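## Task

Rotate the purple-handled tap on the clamped Schlenk flask's side arm to its closed position, where the handle lies crosswise to the side arm. The flask has to stay clamped exactly as it was, the stopper has to stay seated in the neck, and the stand must not be moved. Breaking any glass means failure.

## Robot and tools

ROBOT AND FRAME. Two arms, left_arm and right_arm, each ride a carriage (left_rail, right_rail) on one floor track that runs along y at x = 0. left_rail is always the carriage further toward +y. Each arm's base sits at x = 0, y = its carriage position_m, z = 0.04 m, and faces +x. The scene frame is fixed to the table: table top z = 0, +x away from the arms, +y to their left, +z up. The table edge is at x = 0.17 m. The left_arm fingers are rigid. The right_arm fingers can fold, so grip with the quarter of each pad nearest the tip, and do not press fingertips into surfaces. The gripper's fingers point along its own +z, and they close along its y. end_effector_position is the point between the closed pads. The tips reach about 33 mm past it, or 9 mm when fully open.

execute_actions. Arguments: actions (a list run in order) and cameras (a list of names; leave it out for all cameras, [] for none). Each action may hold rows, steps, until, and left_rail or right_rail settings. rows holds up to 15 rows, and each row lasts one control step (1/30 s). A row is always 18 numbers in [-1, 1]. The first 9 are left_arm dx, dy, dz, rx, ry, rz, then gripper position, force_limit, speed. The next 9 are the same for right_arm. The six pose numbers are an offset from that arm's Hand target as it was when the action began, measured in the Hand target's own axes. Scale: 1.0 = 0.6 m or 180 degrees, and rx, ry, rz together form one rotation vector. All rows of one action count from the same start; a new action restarts from the new Hand target, so the same offset sent again moves further. To hold an arm still, send six zeros and repeat its last gripper numbers (0 counts as a command). steps runs from 1 to 450, must be at least the number of rows, and defaults to 15. After the last row the arm keeps heading for that row's target. On every step the controller limits the command to 150 mm and 16 degrees from the measured pose. For smooth motion, ramp the offsets gradually, for example 0.01 more per row (6 mm per step).

GRIPPER NUMBERS. position: +1 is fully open (140 mm), the pads meet near -0.8, and -1 closes until blocked. force_limit (at slow close): about 14 N at -1, 40 N at 0, 58 N at +1. speed: about 30, 140 or 250 mm/s at -1, 0 or +1; a faster close squeezes harder. object_status: 0 moving, 1 blocked while opening, 2 blocked while closing (a grip), 3 at the commanded spot or pads touching. It can lag 0.2 to 1.7 s. position_measured is in counts: 3 is open, 75 is about 100 mm, 139 is 60 mm, 200 is 20 mm, 230 is closed. To squeeze harder, raise force_limit and switch position between -1 and -0.98.

RAILS. position_m is an absolute place (left_rail -0.8 to 1.5 m, right_rail -1.5 to 0.8 m); speed_m_s is 0.01 to 1; acceleration_factor is 0.1 to 1; {"stop": true} brakes. Keep the carriages at least 0.78 m apart. After sending a place, wait with an action such as {"steps": n, "until": {"left_rail": {"position_status": ["!=", "moving"]}}}. until accepts rail fields only; numbers need a comparison (=, !=, <, <=, >, >=). {"all": {"status": "ended"}} and {"any": {"status": "ended"}} are also allowed. Row targets travel with the carriage. Any out-of-range value or unknown name rejects the whole call. Status words: moving, done, stopped, contact_stop, time_out, stopped_with_arm, stopped_for_other_arm, stopped_for_other_carriage; position_answer reads taken or not_taken.

move. target is one 18-number row or a list of up to 15 rows, in the same layout and scale as above. All of them are offsets from the current Hand targets, not from each other. Each gripper follows a straight path. speed: path top speed in m/s, 0.002 to 0.5, default 0.25 (turns up to twice that in rad/s), one value or one per target. blend: corner rounding in metres. stop_force: 3 to 40 N, ends an arm's path when it meets that much push along its path. It is unreliable while the gripper rotates, so omit it when backing off a contact. zero: default true, re-zeroes the force reference first. blocking=false returns after 0.5 s; call wait or stop before sending rows or another move. Paths are capped at 10 s. The result adds a move: line (done, off_target, moving, held, fault, plus limits=paced or limits=held).

OTHER TOOLS. wait (seconds 0 to 10). stop (brakes a running move). zoom_image (camera, region [x0, y0, x1, y1] in pixels, at most 504 by 504). zero_wrist_force (arm). finished_scene (scene 1 or 2), which cannot be undone. Cameras: cam_high, cam_bench_left, cam_bench_mid, cam_bench_right, cam_left_wrist, cam_right_wrist, each 896x504.

RESULTS. Per arm: end_effector_position (m), end_effector_quat_wxyz, velocities, Hand target (the base for the next offsets), Tool commands, Joint positions (rail m, then shoulder pan, shoulder lift, elbow, wrist 1, wrist 2, wrist 3 in rad), Joint velocities, Joint torques, and Wrist force and Wrist torque in the gripper's own axes. A third wrist line shows the peak since the last report. Printed positions can be a few cm off.

AVOID. Contact torque at a joint's limit (wrist joints 26.3 N m, others 141) or about 150 N of outside force stops that arm for 10 s. The wrist can only add about 14.3 N m, so turn a stiff tap gently and keep the grip near the handle's middle. Do not let the arms or carriages collide. Never knock anything off the table, drop parts, slam, or push the glassware hard. Keep the flask clamped and the stopper seated. Long stretched or blocked poses heat motors (MOTOR HOT at 70 °C, a braking stop at 85 °C).

Each tool is called after "Emit:" as name(argument=value, ...) on one line, values as JSON.

## Session

Emit:
execute_actions(actions=[])

Scene clock: 0.00 s.
left_arm: end_effector_position=(+0.3456, +0.8387, +0.5800) position_measured=3 object_status=3 end_effector_quat_wxyz=(+0.000, +1.000, +0.000, +0.000) | right_arm: end_effector_position=(+0.3456, -1.1254, +0.5800) position_measured=3 object_status=3 end_effector_quat_wxyz=(+0.000, +1.000, +0.000, +0.000)
Joint positions: left_arm=[0.811 -0.316 -1.725 0.971 -0.816 -1.571 2.826] | right_arm=[-1.153 -0.316 -1.725 0.971 -0.816 -1.571 2.826]
Joint velocities: within noise
Joint torques (N m): no reading
Wrist force (N): no reading
Wrist torque (N m): no reading
Wrist force, peak (N): no reading
Hand target: left_arm +0.3456, +0.8387, +0.5800; +0.000, +1.000, +0.000, +0.000 | right_arm +0.3456, -1.1254, +0.5800; +0.000, +1.000, +0.000, +0.000
Tool commands: left_gripper/position=+1.0 left_gripper/force_limit=+1.0 left_gripper/speed=+1.0 right_gripper/position=+1.0 right_gripper/force_limit=+1.0 right_gripper/speed=+1.0
left_rail: position_m=0.811 position_status=done
right_rail: position_m=-1.153 position_status=done

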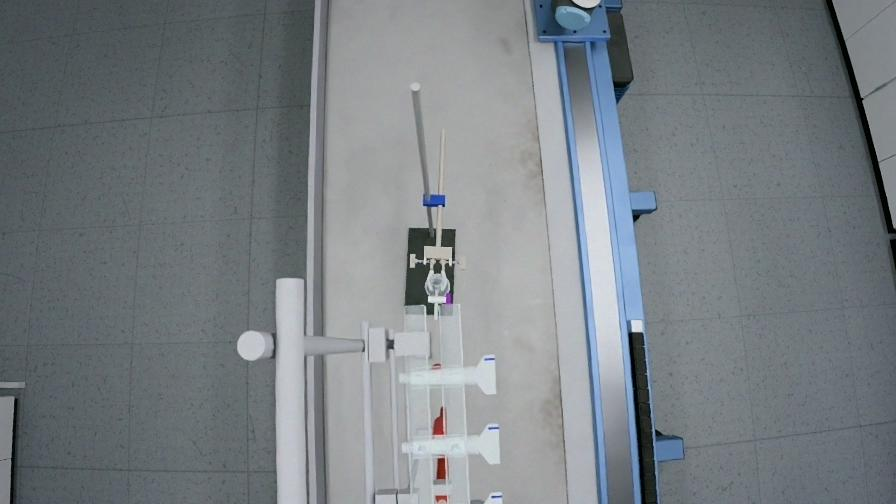

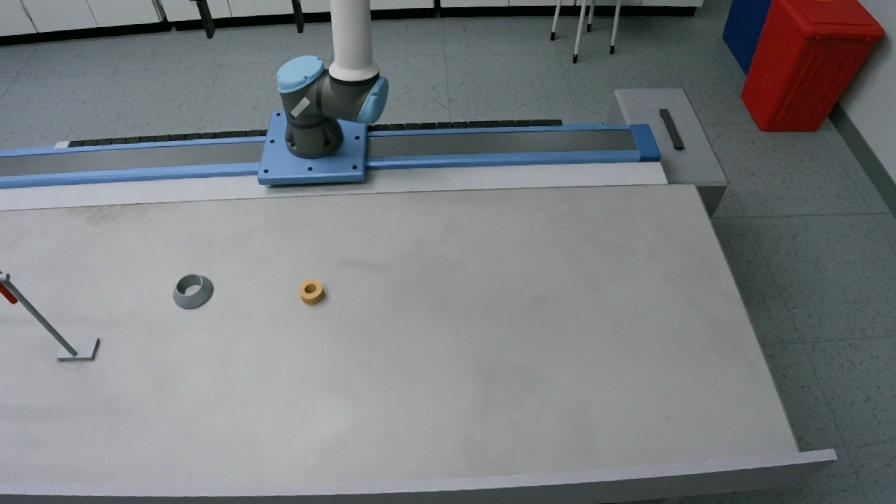

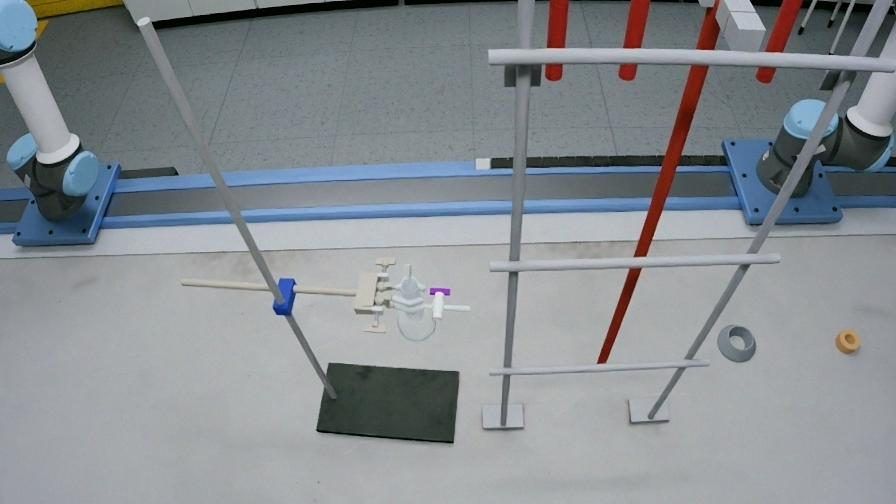

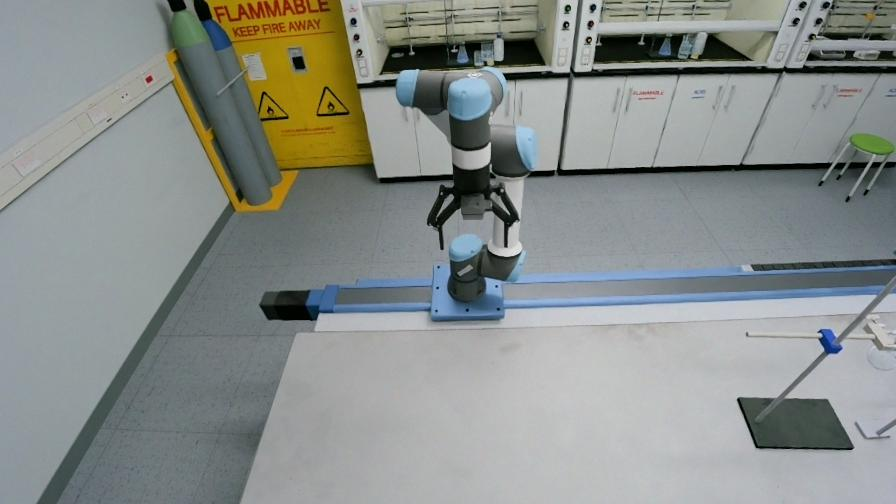

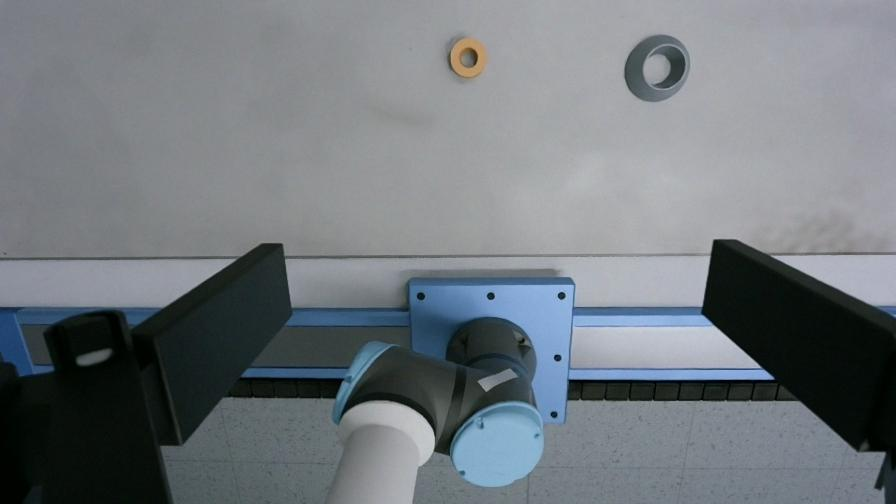

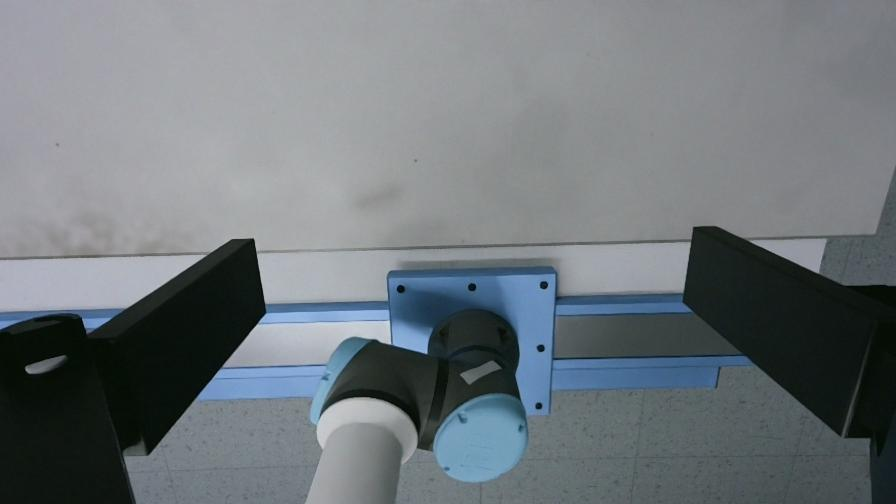

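Emit:
zoom_image(camera="cam_bench_mid", region=[340, 240, 500, 350])

Emit:
zoom_image(camera="cam_high", region=[380, 220, 510, 330])

Emit:
zoom_image(camera="cam_bench_mid", region=[160, 0, 664, 504])

Emit:
zoom_image(camera="cam_high", region=[230, 60, 600, 504])

Emit:
zoom_image(camera="cam_bench_right", region=[740, 260, 896, 460])

Scaled by 3.150.

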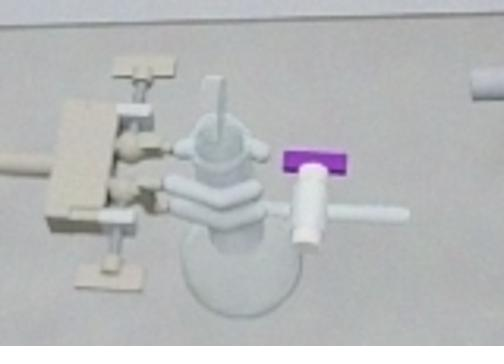

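Scaled by 3.877.

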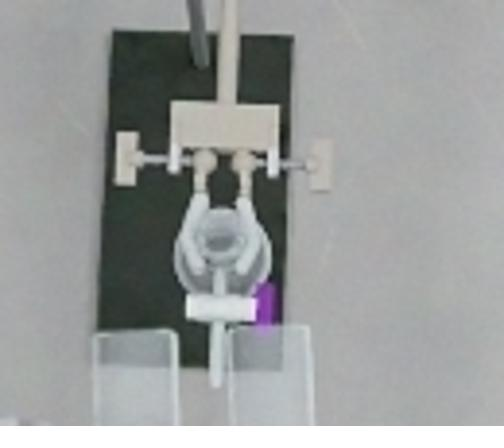

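Scaled by 1.000.

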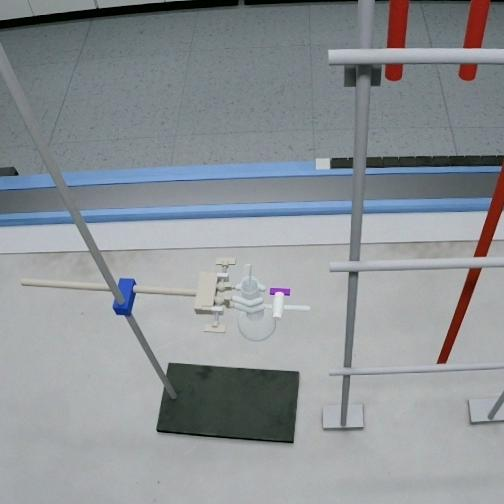

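Scaled by 1.135.

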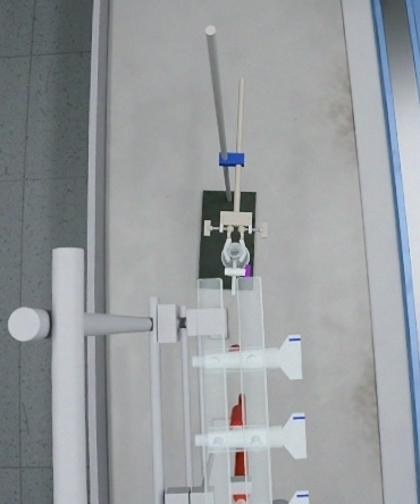

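Scaled by 2.520.

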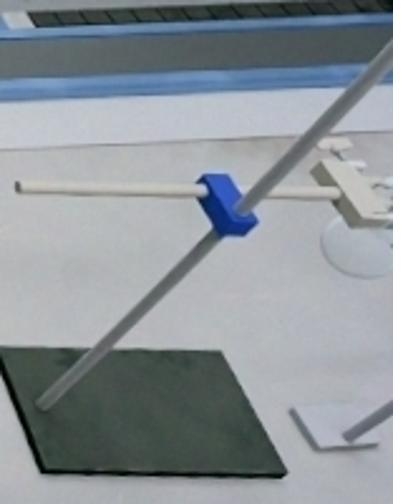

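Emit:
zoom_image(camera="cam_bench_mid", region=[480, 0, 896, 440])

Emit:
zoom_image(camera="cam_high", region=[380, 260, 520, 504])

Emit:
zoom_image(camera="cam_bench_left", region=[0, 220, 240, 400])

Emit:
zoom_image(camera="cam_bench_mid", region=[410, 270, 490, 330])

Emit:
zoom_image(camera="cam_high", region=[415, 270, 475, 330])

Scaled by 1.145.

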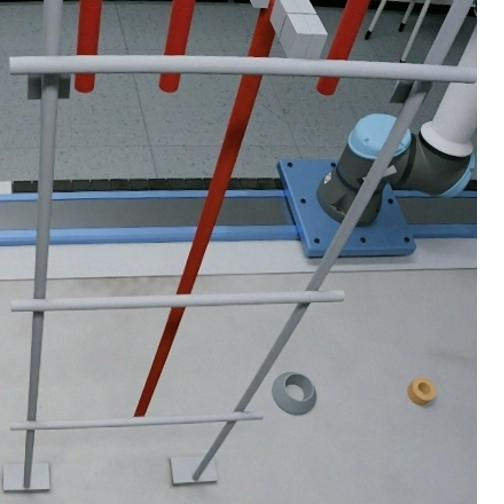

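Scaled by 2.066.

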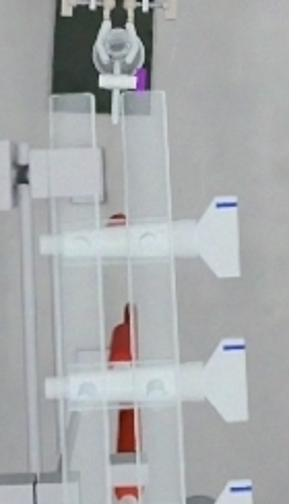

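Scaled by 2.100.

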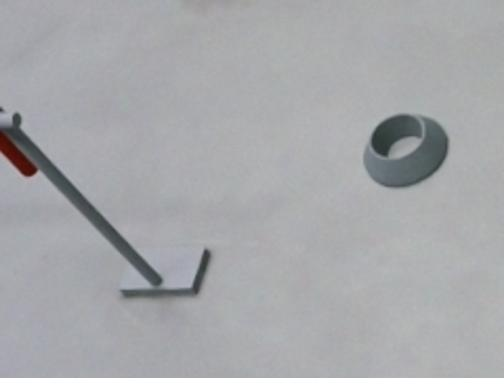

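Scaled by 6.300.

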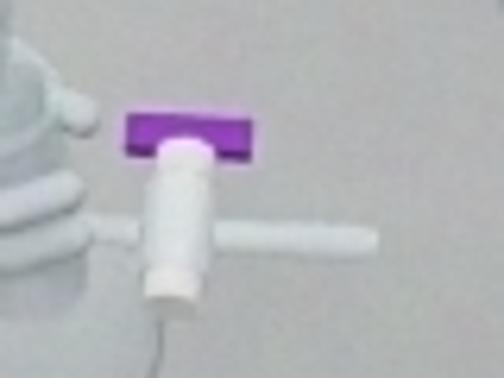

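Scaled by 8.400.

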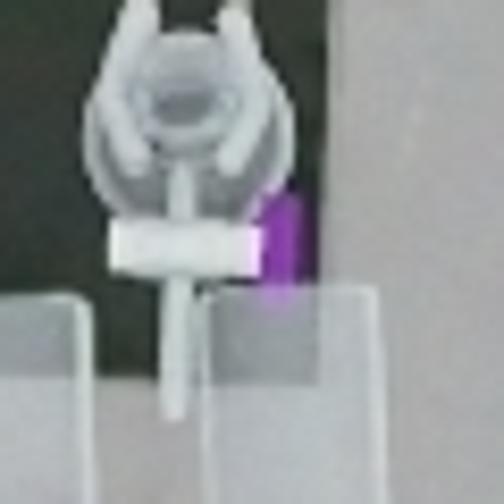

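Emit:
zoom_image(camera="cam_high", region=[520, 0, 660, 140])

Emit:
zoom_image(camera="cam_high", region=[500, 180, 700, 380])

Emit:
zoom_image(camera="cam_bench_mid", region=[700, 100, 896, 240])

Scaled by 3.600.

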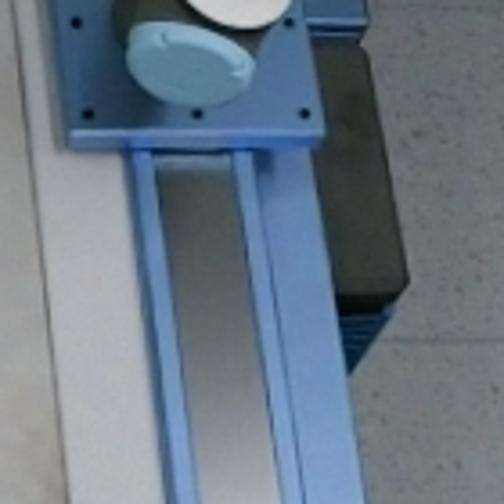

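Scaled by 2.520.

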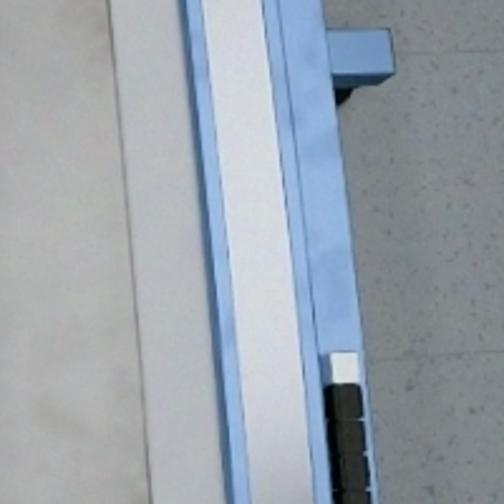

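Scaled by 2.571.

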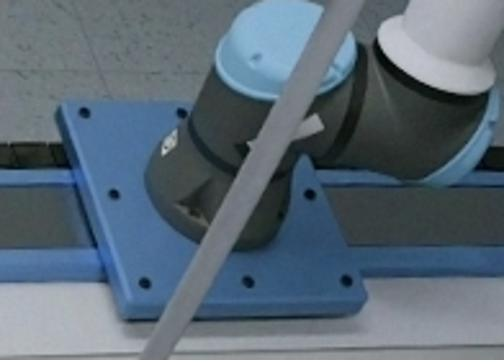

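Emit:
move(target=[0.0907, -0.3688, 0.33, -0.39764, 0.36437, -0.36437, -0.35, -1.0, -0.5, 0, 0, 0, 0, 0, 0, 1.0, 1.0, 1.0], speed=0.35, cameras=["cam_left_wrist", "cam_bench_left"])

Scene clock: 45.20 s.
left_arm: end_effector_position=(+0.4000, +1.0599, +0.3820) position_measured=173 object_status=3 end_effector_quat_wxyz=(+0.521, +0.521, +0.478, +0.478) | right_arm: end_effector_position=(+0.3456, -1.1254, +0.5800) position_measured=3 object_status=3 end_effector_quat_wxyz=(+0.000, +1.000, +0.000, +0.000)
Joint positions: left_arm=[0.811 0.777 -1.422 2.474 -4.193 -2.435 1.571] | right_arm=[-1.153 -0.316 -1.725 0.971 -0.816 -1.571 2.826]
Joint velocities: within noise
Joint torques (N m): left_arm=[-11.99 -12.33 -3.49 -3.37 1.68 -1.94] | right_arm=[0.74 -13.07 -16.81 -3.82 0.24 0.12]
Wrist force (N): left_arm=[1.4 0.4 3.4] | right_arm=[0.3 0.2 -0.3]
Wrist torque (N m): left_arm=[-0.89 0.12 -0.51] | right_arm=[0.04 -0.07 -0.01]
Wrist force, peak (N): left_arm=[1.5 0.3 3.7] | right_arm=[0.7 0.5 -0.2]
Hand target: left_arm +0.4000, +1.0599, +0.3820; +0.521, +0.521, +0.478, +0.478 | right_arm +0.3456, -1.1254, +0.5800; +0.000, +1.000, +0.000, +0.000
Off the commanded pose: left_arm 0.000 m, 0 deg | right_arm 0.000 m, 0 deg.
left_rail: position_m=0.811 position_status=done
right_rail: position_m=-1.153 position_status=done
move: done
camera_calibration:
cam_left_wrist: T_world_to_cam=[[0.0446965, -0.0305463, 0.998534, -0.350771], [-0.379296, -0.925206, -0.011325, 1.15224], [0.924195, -0.378234, -0.0529395, 0.194284], [0, 0, 0, 1]] pos_world=[0.273164, 1.12883, 0.373591]
Images, in order (width x height): cam_bench_left 896x504, cam_left_wrist 896x504.

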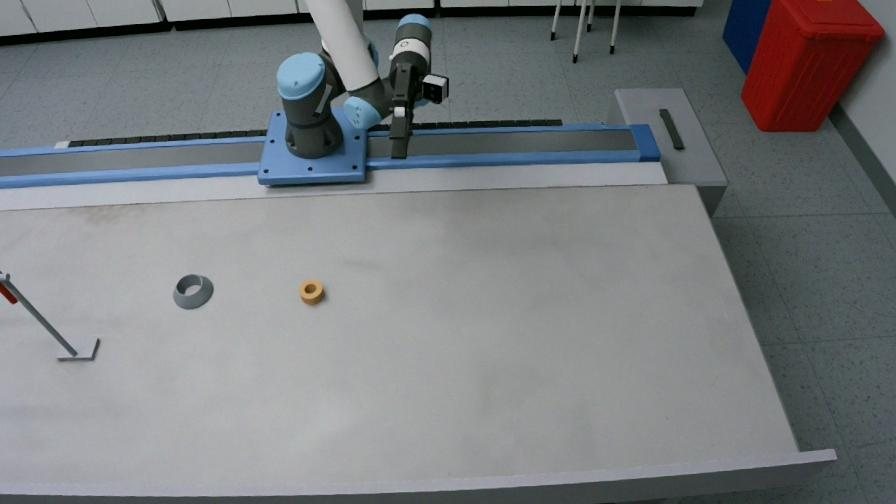

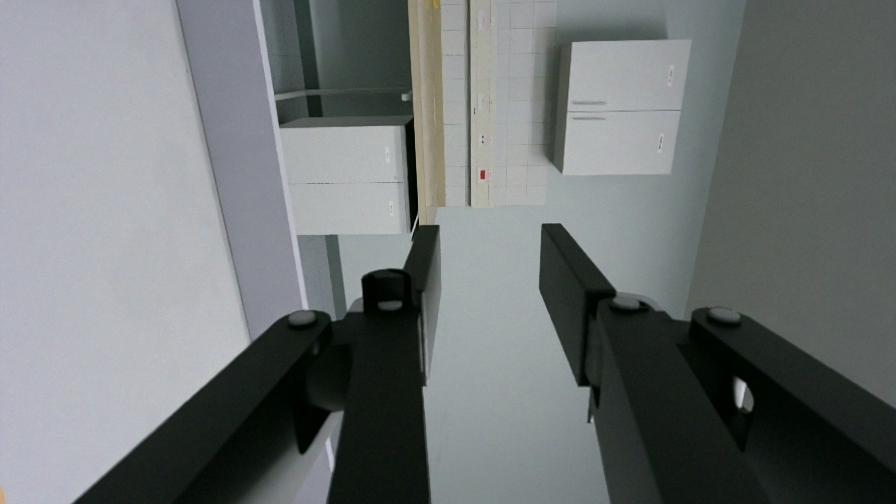

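Emit:
execute_actions(actions=[{"left_rail": {"position_m": -0.30, "speed_m_s": 1.0, "acceleration_factor": 0.7}, "steps": 120, "until": {"left_rail": {"position_status": ["!=", "moving"]}}}], cameras=["cam_high", "cam_bench_mid", "cam_left_wrist"])

Scene clock: 48.00 s.
left_arm: end_effector_position=(+0.4000, -0.0515, +0.3820) position_measured=173 object_status=3 end_effector_quat_wxyz=(+0.521, +0.521, +0.478, +0.478) | right_arm: end_effector_position=(+0.3456, -1.1254, +0.5800) position_measured=3 object_status=3 end_effector_quat_wxyz=(+0.000, +1.000, +0.000, +0.000)
Joint positions: left_arm=[-0.3 0.777 -1.422 2.474 -4.193 -2.435 1.571] | right_arm=[-1.153 -0.316 -1.725 0.971 -0.816 -1.571 2.826]
Joint velocities: within noise
Joint torques (N m): left_arm=[-5.64 -20.91 -9.17 -1.99 1.5 -1.65] | right_arm=[0.55 -12.65 -16.11 -3.79 0.26 0.2]
Wrist force (N): left_arm=[1.2 0.6 3.2] | right_arm=[0.2 0.1 -0.2]
Wrist torque (N m): left_arm=[-0.85 0.14 -0.52] | right_arm=[0.04 -0.04 -0.01]
Wrist force, peak (N): left_arm=[3.5 0.2 3.3] | right_arm=[0.3 0.5 -0.4]
Hand target: left_arm +0.4000, -0.0515, +0.3820; +0.521, +0.521, +0.478, +0.478 | right_arm +0.3456, -1.1254, +0.5800; +0.000, +1.000, +0.000, +0.000
Tool commands: left_gripper/position=-0.35 left_gripper/force_limit=-1.0 left_gripper/speed=-0.5 right_gripper/position=+1.0 right_gripper/force_limit=+1.0 right_gripper/speed=+1.0
Off the commanded pose: left_arm 0.000 m, 0 deg | right_arm 0.000 m, 0 deg.
left_rail: position_m=-0.300 position_status=done
right_rail: position_m=-1.153 position_status=done
camera_calibration:
cam_left_wrist: T_world_to_cam=[[0.044566, -0.0305229, 0.99854, -0.38466], [-0.379301, -0.925204, -0.0113525, 0.123965], [0.924199, -0.378241, -0.05281, -0.226153], [0, 0, 0, 1]] pos_world=[0.273173, 0.017412, 0.373563]
Images, in order (width x height): cam_high 896x504, cam_bench_mid 896x504, cam_left_wrist 896x504.

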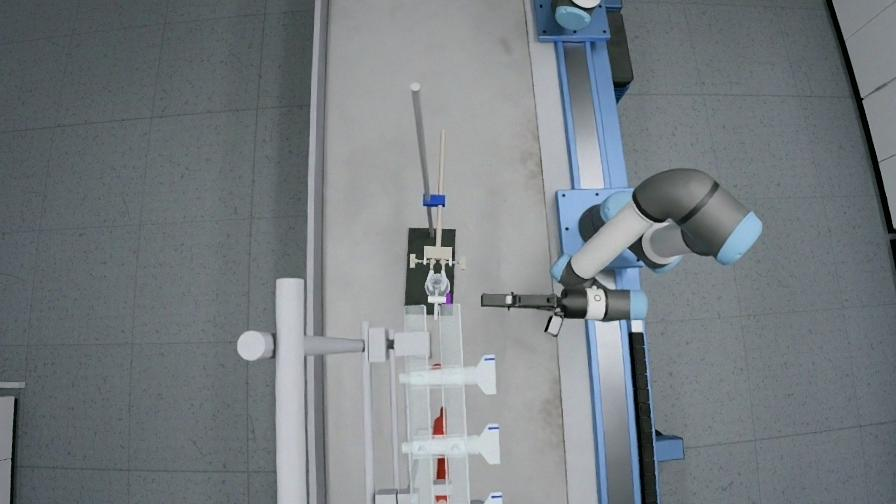

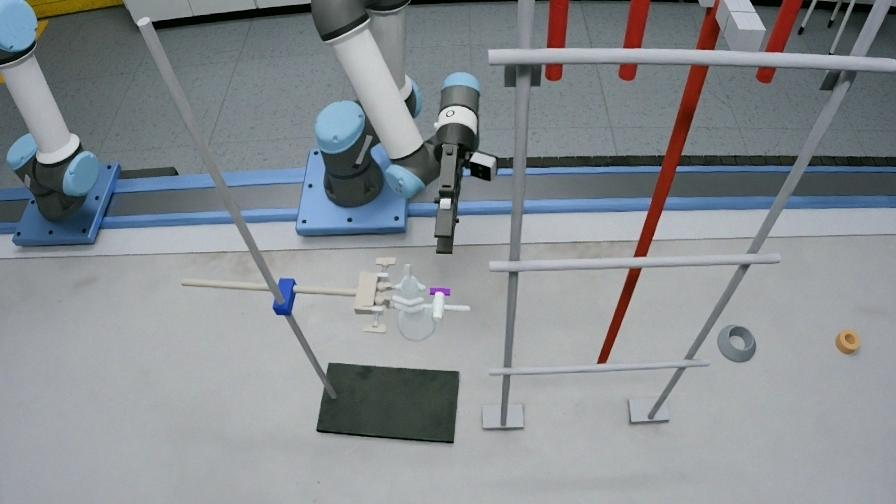

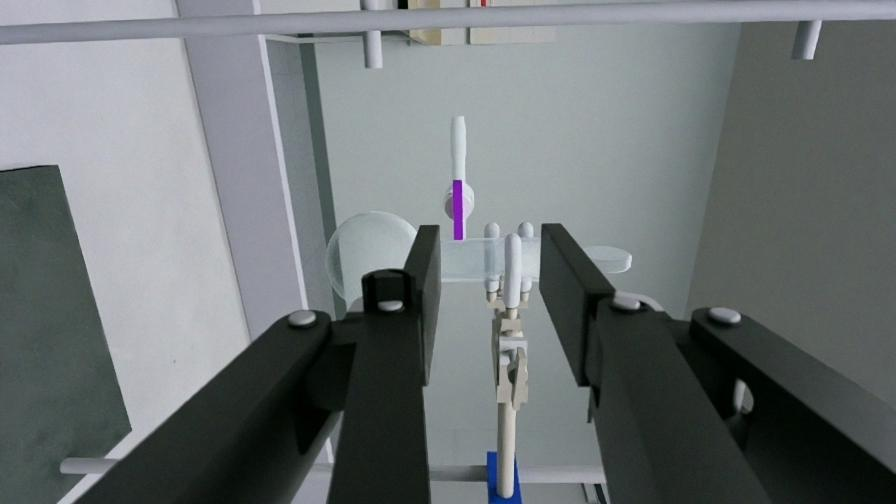

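Emit:
zoom_image(camera="cam_left_wrist", region=[400, 100, 580, 320])

Emit:
zoom_image(camera="cam_high", region=[400, 230, 520, 330])

Emit:
zoom_image(camera="cam_bench_mid", region=[380, 200, 500, 330])

Scaled by 2.291.

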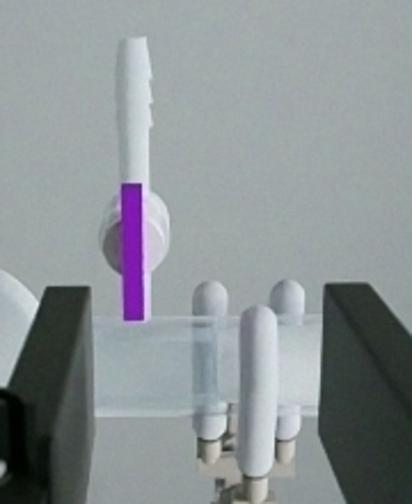

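Scaled by 4.200.

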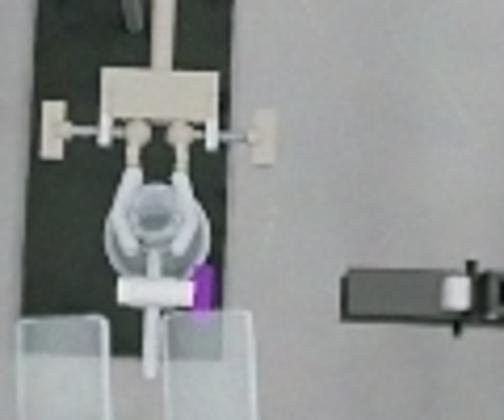

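Scaled by 3.877.

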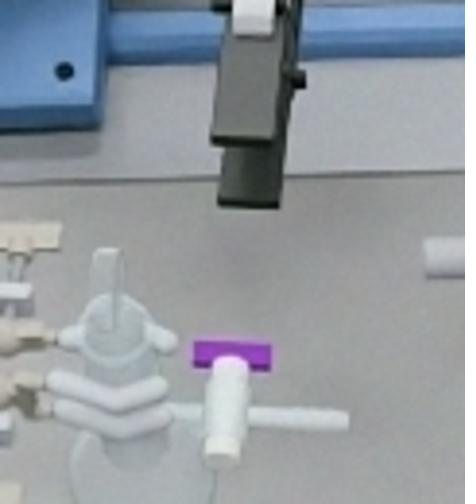

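Emit:
zoom_image(camera="cam_left_wrist", region=[340, 200, 640, 420])

Scaled by 1.680.

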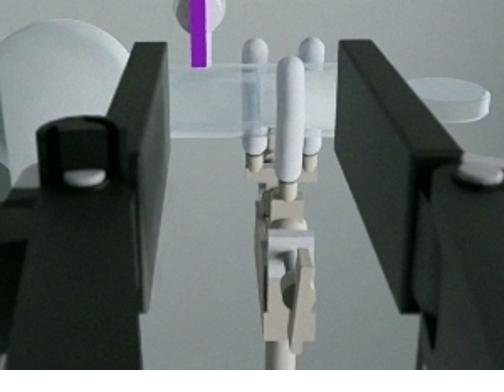

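Emit:
move(target=[0.004, -0.02333, 0.08333, 0, 0, 0, -0.56, -1.0, -0.5, 0, 0, 0, 0, 0, 0, 1.0, 1.0, 1.0], speed=0.15, cameras=["cam_high", "cam_bench_mid", "cam_left_wrist"])

Emit:
zoom_image(camera="cam_left_wrist", region=[400, 120, 580, 320])

Emit:
zoom_image(camera="cam_bench_mid", region=[390, 230, 490, 330])

Emit:
zoom_image(camera="cam_high", region=[410, 250, 510, 330])

Scene clock: 58.73 s.
left_arm: end_effector_position=(+0.4499, -0.0534, +0.3680) position_measured=200 object_status=3 end_effector_quat_wxyz=(+0.521, +0.521, +0.478, +0.478) | right_arm: end_effector_position=(+0.3456, -1.1254, +0.5800) position_measured=3 object_status=3 end_effector_quat_wxyz=(+0.000, +1.000, +0.000, +0.000)
Joint positions: left_arm=[-0.3 0.649 -1.342 2.434 -4.234 -2.307 1.571] | right_arm=[-1.153 -0.316 -1.725 0.971 -0.816 -1.571 2.826]
Joint velocities: within noise
Joint torques (N m): left_arm=[-13.22 -14.02 -24.36 -4.29 1.74 -1.81] | right_arm=[-0.12 -13.15 -14.29 -3.83 0.03 0.14]
Wrist force (N): left_arm=[1.2 0.3 3.6] | right_arm=[0.3 0.2 -0.2]
Wrist torque (N m): left_arm=[-0.90 0.13 -0.51] | right_arm=[0.04 -0.05 0.00]
Wrist force, peak (N): left_arm=[1.2 0.2 4.6] | right_arm=[-0.3 0.5 -0.4]
Hand target: left_arm +0.4500, -0.0534, +0.3680; +0.521, +0.521, +0.478, +0.478 | right_arm +0.3456, -1.1254, +0.5800; +0.000, +1.000, +0.000, +0.000
Off the commanded pose: left_arm 0.000 m, 0 deg | right_arm 0.000 m, 0 deg.
left_rail: position_m=-0.300 position_status=done
right_rail: position_m=-1.153 position_status=done
move: done
camera_calibration:
cam_left_wrist: T_world_to_cam=[[0.0445792, -0.0305324, 0.998539, -0.373003], [-0.379284, -0.925211, -0.0113573, 0.140914], [0.924206, -0.378223, -0.0528256, -0.273773], [0, 0, 0, 1]] pos_world=[0.323097, 0.0154396, 0.359597]
Images, in order (width x height): cam_high 896x504, cam_bench_mid 896x504, cam_left_wrist 896x504.

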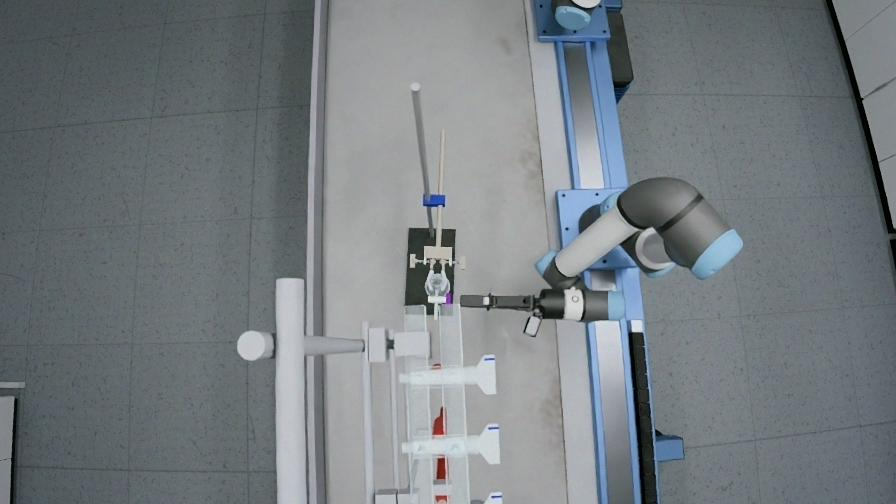

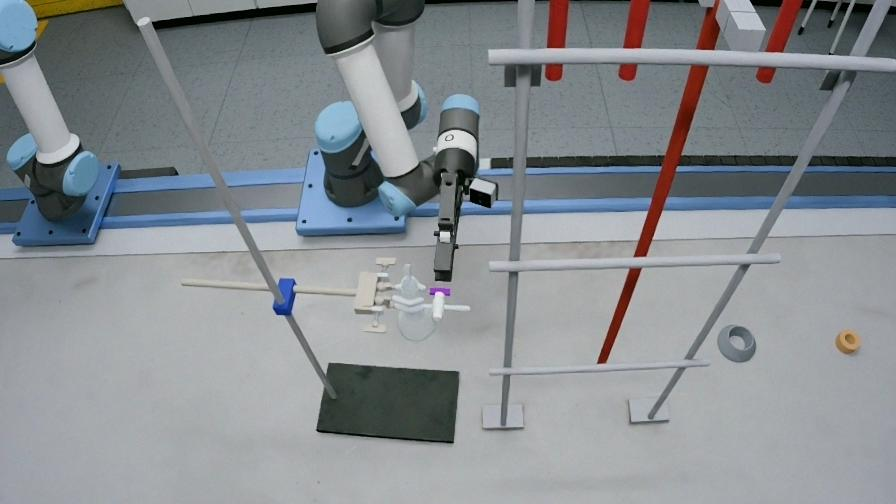

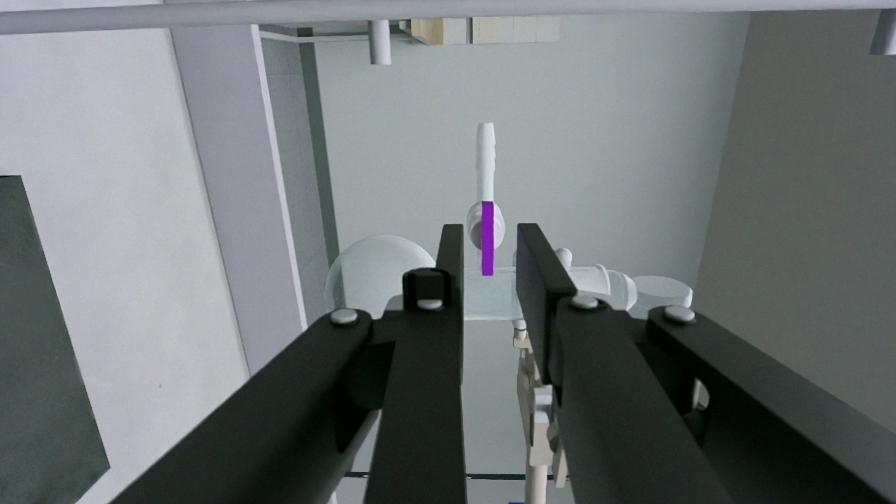

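Scaled by 2.520.

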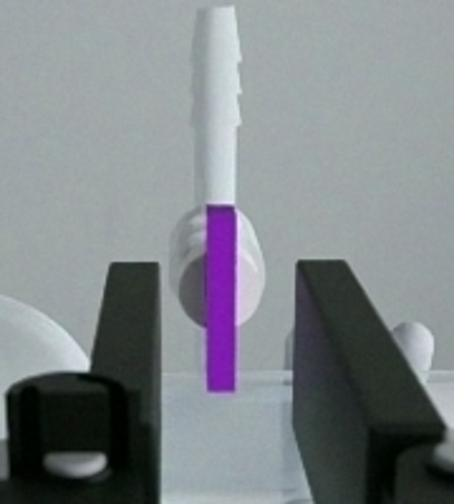

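Scaled by 5.040.

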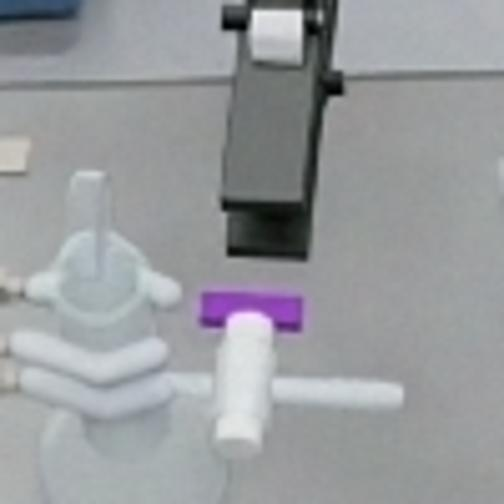

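Scaled by 5.040.

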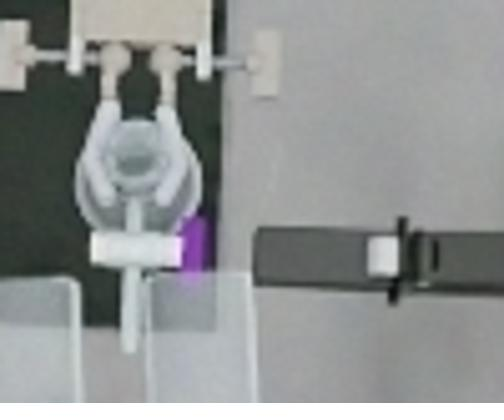

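Emit:
execute_actions(actions=[], cameras=["cam_bench_mid", "cam_left_wrist"])

Scene clock: 63.03 s.
left_arm: end_effector_position=(+0.4500, -0.0534, +0.3680) position_measured=200 object_status=3 end_effector_quat_wxyz=(+0.521, +0.521, +0.478, +0.478) | right_arm: end_effector_position=(+0.3456, -1.1254, +0.5800) position_measured=3 object_status=3 end_effector_quat_wxyz=(+0.000, +1.000, +0.000, +0.000)
Joint positions: left_arm=[-0.3 0.649 -1.342 2.434 -4.234 -2.307 1.571] | right_arm=[-1.153 -0.316 -1.725 0.971 -0.816 -1.571 2.826]
Joint velocities: within noise
Joint torques (N m): left_arm=[-11.51 -15.94 -17.62 -3.48 1.37 -1.74] | right_arm=[0.79 -12.92 -14.94 -3.79 0.07 0.12]
Wrist force (N): left_arm=[1.6 0.4 3.7] | right_arm=[0.1 0.1 -0.3]
Wrist torque (N m): left_arm=[-0.89 0.05 -0.51] | right_arm=[0.02 -0.01 -0.01]
Wrist force, peak (N): left_arm=[1.3 0.4 4.0] | right_arm=[0.1 0.5 -0.4]
Hand target: left_arm +0.4500, -0.0534, +0.3680; +0.521, +0.521, +0.478, +0.478 | right_arm +0.3456, -1.1254, +0.5800; +0.000, +1.000, +0.000, +0.000
Tool commands: left_gripper/position=-0.56 left_gripper/force_limit=-1.0 left_gripper/speed=-0.5 right_gripper/position=+1.0 right_gripper/force_limit=+1.0 right_gripper/speed=+1.0
Off the commanded pose: left_arm 0.000 m, 0 deg | right_arm 0.000 m, 0 deg.
left_rail: position_m=-0.300 position_status=done
right_rail: position_m=-1.153 position_status=done
camera_calibration:
cam_left_wrist: T_world_to_cam=[[0.0445605, -0.03053, 0.99854, -0.372979], [-0.379269, -0.925217, -0.011363, 0.140947], [0.924213, -0.378209, -0.0528071, -0.273866], [0, 0, 0, 1]] pos_world=[0.323188, 0.0154412, 0.359574]
Images, in order (width x height): cam_bench_mid 896x504, cam_left_wrist 896x504.

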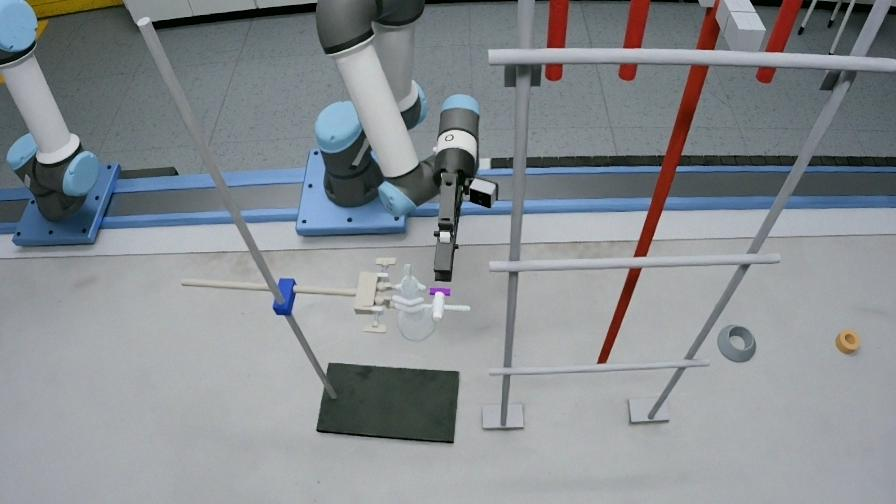

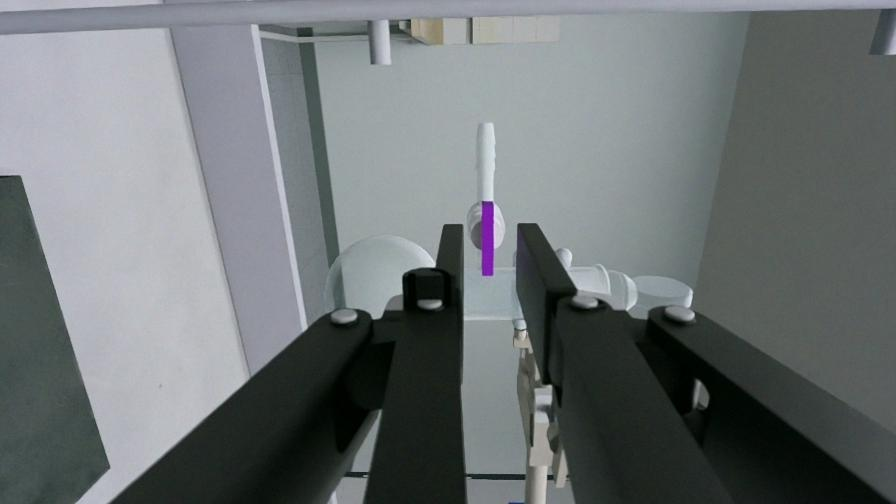

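Emit:
zoom_image(camera="cam_left_wrist", region=[400, 110, 600, 310])

Emit:
zoom_image(camera="cam_bench_mid", region=[340, 200, 520, 360])

Scaled by 2.520.

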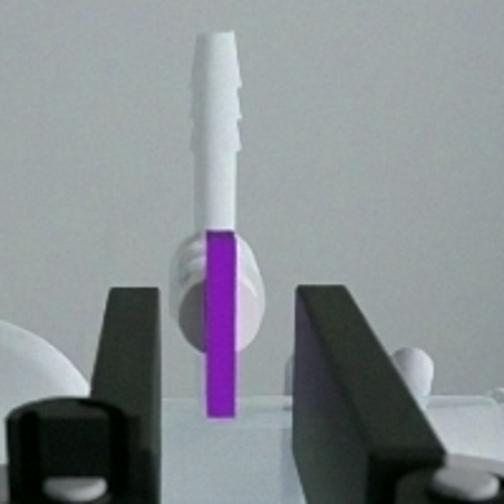

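Scaled by 2.800.

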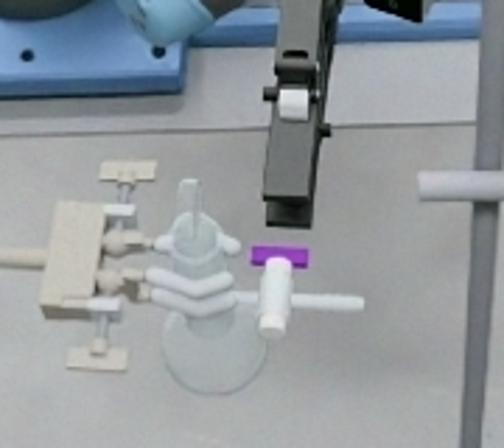

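Emit:
move(target=[0,0,0.03,0,0,0,-1,-1,-0.5,0,0,0,0,0,0,1,1,1], speed=0.05, cameras=["cam_bench_mid", "cam_left_wrist"])

Scene clock: 68.43 s.
left_arm: end_effector_position=(+0.4679, -0.0550, +0.3680) position_measured=232 object_status=3 end_effector_quat_wxyz=(+0.521, +0.521, +0.478, +0.478) | right_arm: end_effector_position=(+0.3456, -1.1254, +0.5800) position_measured=3 object_status=3 end_effector_quat_wxyz=(+0.000, +1.000, +0.000, +0.000)
Joint positions: left_arm=[-0.3 0.607 -1.329 2.414 -4.227 -2.265 1.571] | right_arm=[-1.153 -0.316 -1.725 0.971 -0.816 -1.571 2.826]
Joint velocities: within noise
Joint torques (N m): left_arm=[-11.39 -16.13 -23.4 -0.15 1.65 -1.74] | right_arm=[1.43 -13.6 -15.44 -3.61 0.1 0.16]
Wrist force (N): left_arm=[1.4 0.3 3.3] | right_arm=[-0.3 0.0 0.0]
Wrist torque (N m): left_arm=[-0.92 0.11 -0.52] | right_arm=[0.01 0.07 0.00]
Wrist force, peak (N): left_arm=[1.2 0.4 4.0] | right_arm=[0.6 0.5 0.0]
Hand target: left_arm +0.4680, -0.0550, +0.3680; +0.521, +0.521, +0.478, +0.478 | right_arm +0.3456, -1.1254, +0.5800; +0.000, +1.000, +0.000, +0.000
Off the commanded pose: left_arm 0.000 m, 0 deg | right_arm 0.000 m, 0 deg.
left_rail: position_m=-0.300 position_status=done
right_rail: position_m=-1.153 position_status=done
move: done
camera_calibration:
cam_left_wrist: T_world_to_cam=[[0.0445655, -0.0305243, 0.99854, -0.373821], [-0.379275, -0.925214, -0.0113555, 0.146269], [0.92421, -0.378216, -0.0528097, -0.290948], [0, 0, 0, 1]] pos_world=[0.341033, 0.0138783, 0.359571]
Images, in order (width x height): cam_bench_mid 896x504, cam_left_wrist 896x504.

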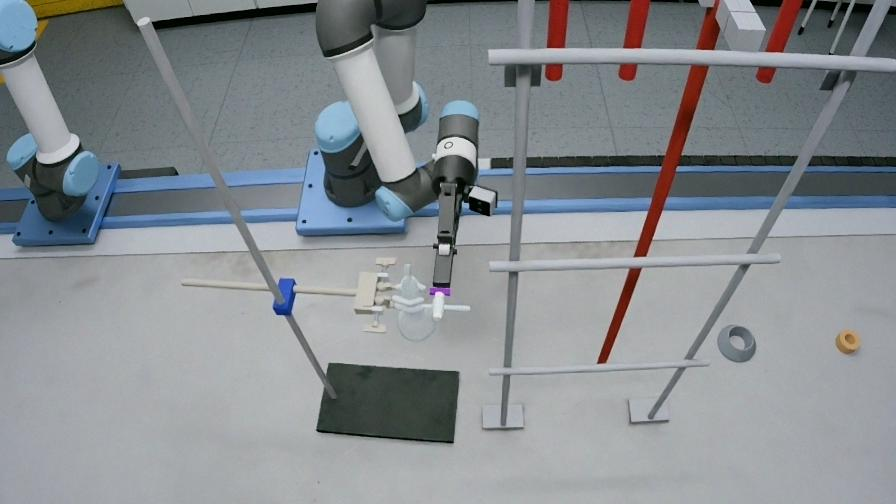

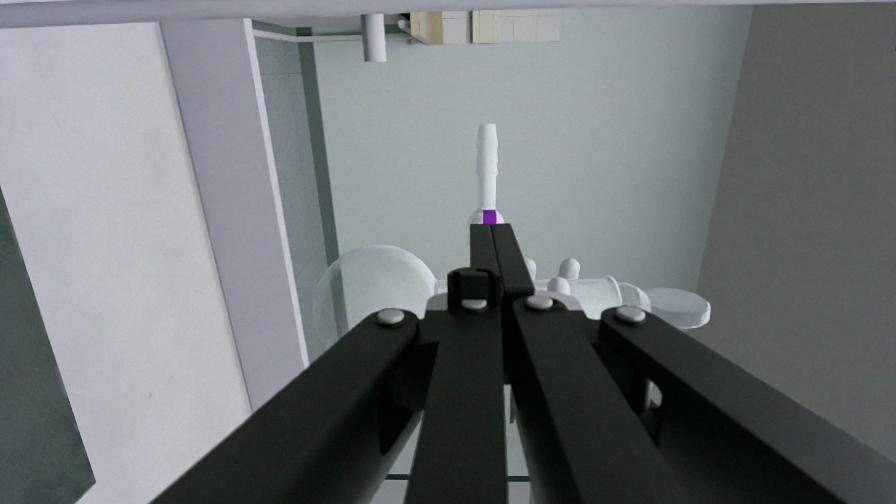

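Emit:
move(target=[0,0,0.0267,0,0,0,-1,-1,-0.5,0,0,0,0,0,0,1,1,1], speed=0.006, stop_force=3, cameras=["cam_bench_mid", "cam_left_wrist"])

Scene clock: 71.27 s.
left_arm: end_effector_position=(+0.4754, -0.0557, +0.3680) position_measured=232 object_status=3 end_effector_quat_wxyz=(+0.521, +0.521, +0.478, +0.478) | right_arm: end_effector_position=(+0.3456, -1.1254, +0.5800) position_measured=3 object_status=3 end_effector_quat_wxyz=(+0.000, +1.000, +0.000, +0.000)
Joint positions: left_arm=[-0.3 0.591 -1.323 2.404 -4.223 -2.249 1.571] | right_arm=[-1.153 -0.316 -1.725 0.971 -0.816 -1.571 2.826]
Joint velocities: within noise
Joint torques (N m): left_arm=[9.85 -31.49 -3.69 -3.43 -1.61 -1.74] | right_arm=[1.26 -12.77 -15.31 -3.76 0.19 0.1]
Wrist force (N): left_arm=[1.7 0.3 0.7] | right_arm=[0.1 0.1 -0.4]
Wrist torque (N m): left_arm=[-0.92 0.09 -0.52] | right_arm=[0.03 -0.01 0.00]
Wrist force, peak (N): left_arm=[1.4 0.4 3.8] | right_arm=[0.4 0.5 -0.1]
Hand target: left_arm +0.4754, -0.0557, +0.3680; +0.521, +0.521, +0.478, +0.478 (not the last commanded pose) | right_arm +0.3456, -1.1254, +0.5800; +0.000, +1.000, +0.000, +0.000
Off the commanded pose: left_arm 0.009 m, 0 deg | right_arm 0.000 m, 0 deg.
left_rail: position_m=-0.300 position_status=done
right_rail: position_m=-1.153 position_status=done
move: contact (left_arm)
camera_calibration:
cam_left_wrist: T_world_to_cam=[[0.0445685, -0.0305211, 0.99854, -0.374176], [-0.379256, -0.925222, -0.0113525, 0.148517], [0.924218, -0.378196, -0.0528111, -0.298175], [0, 0, 0, 1]] pos_world=[0.348581, 0.0132225, 0.359568]
Images, in order (width x height): cam_bench_mid 896x504, cam_left_wrist 896x504.

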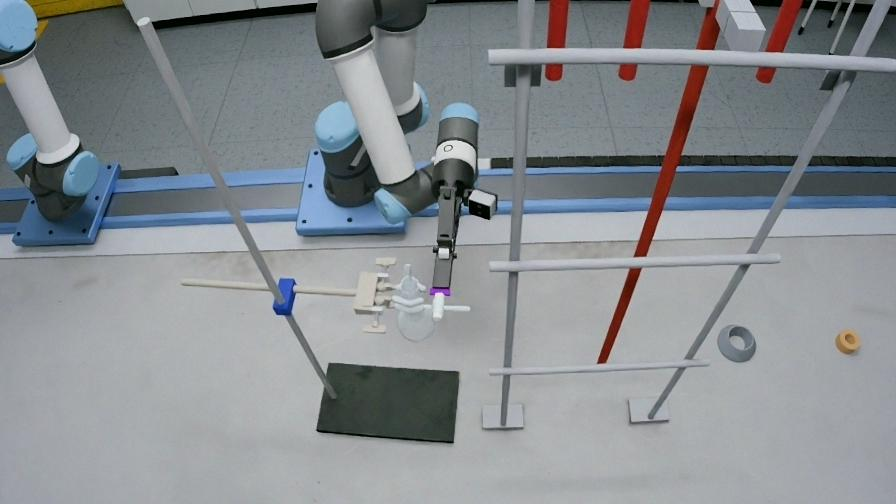

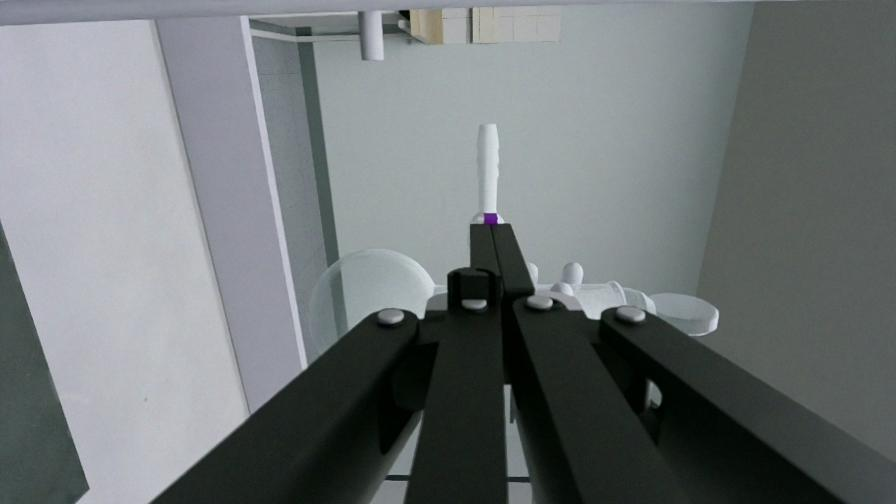

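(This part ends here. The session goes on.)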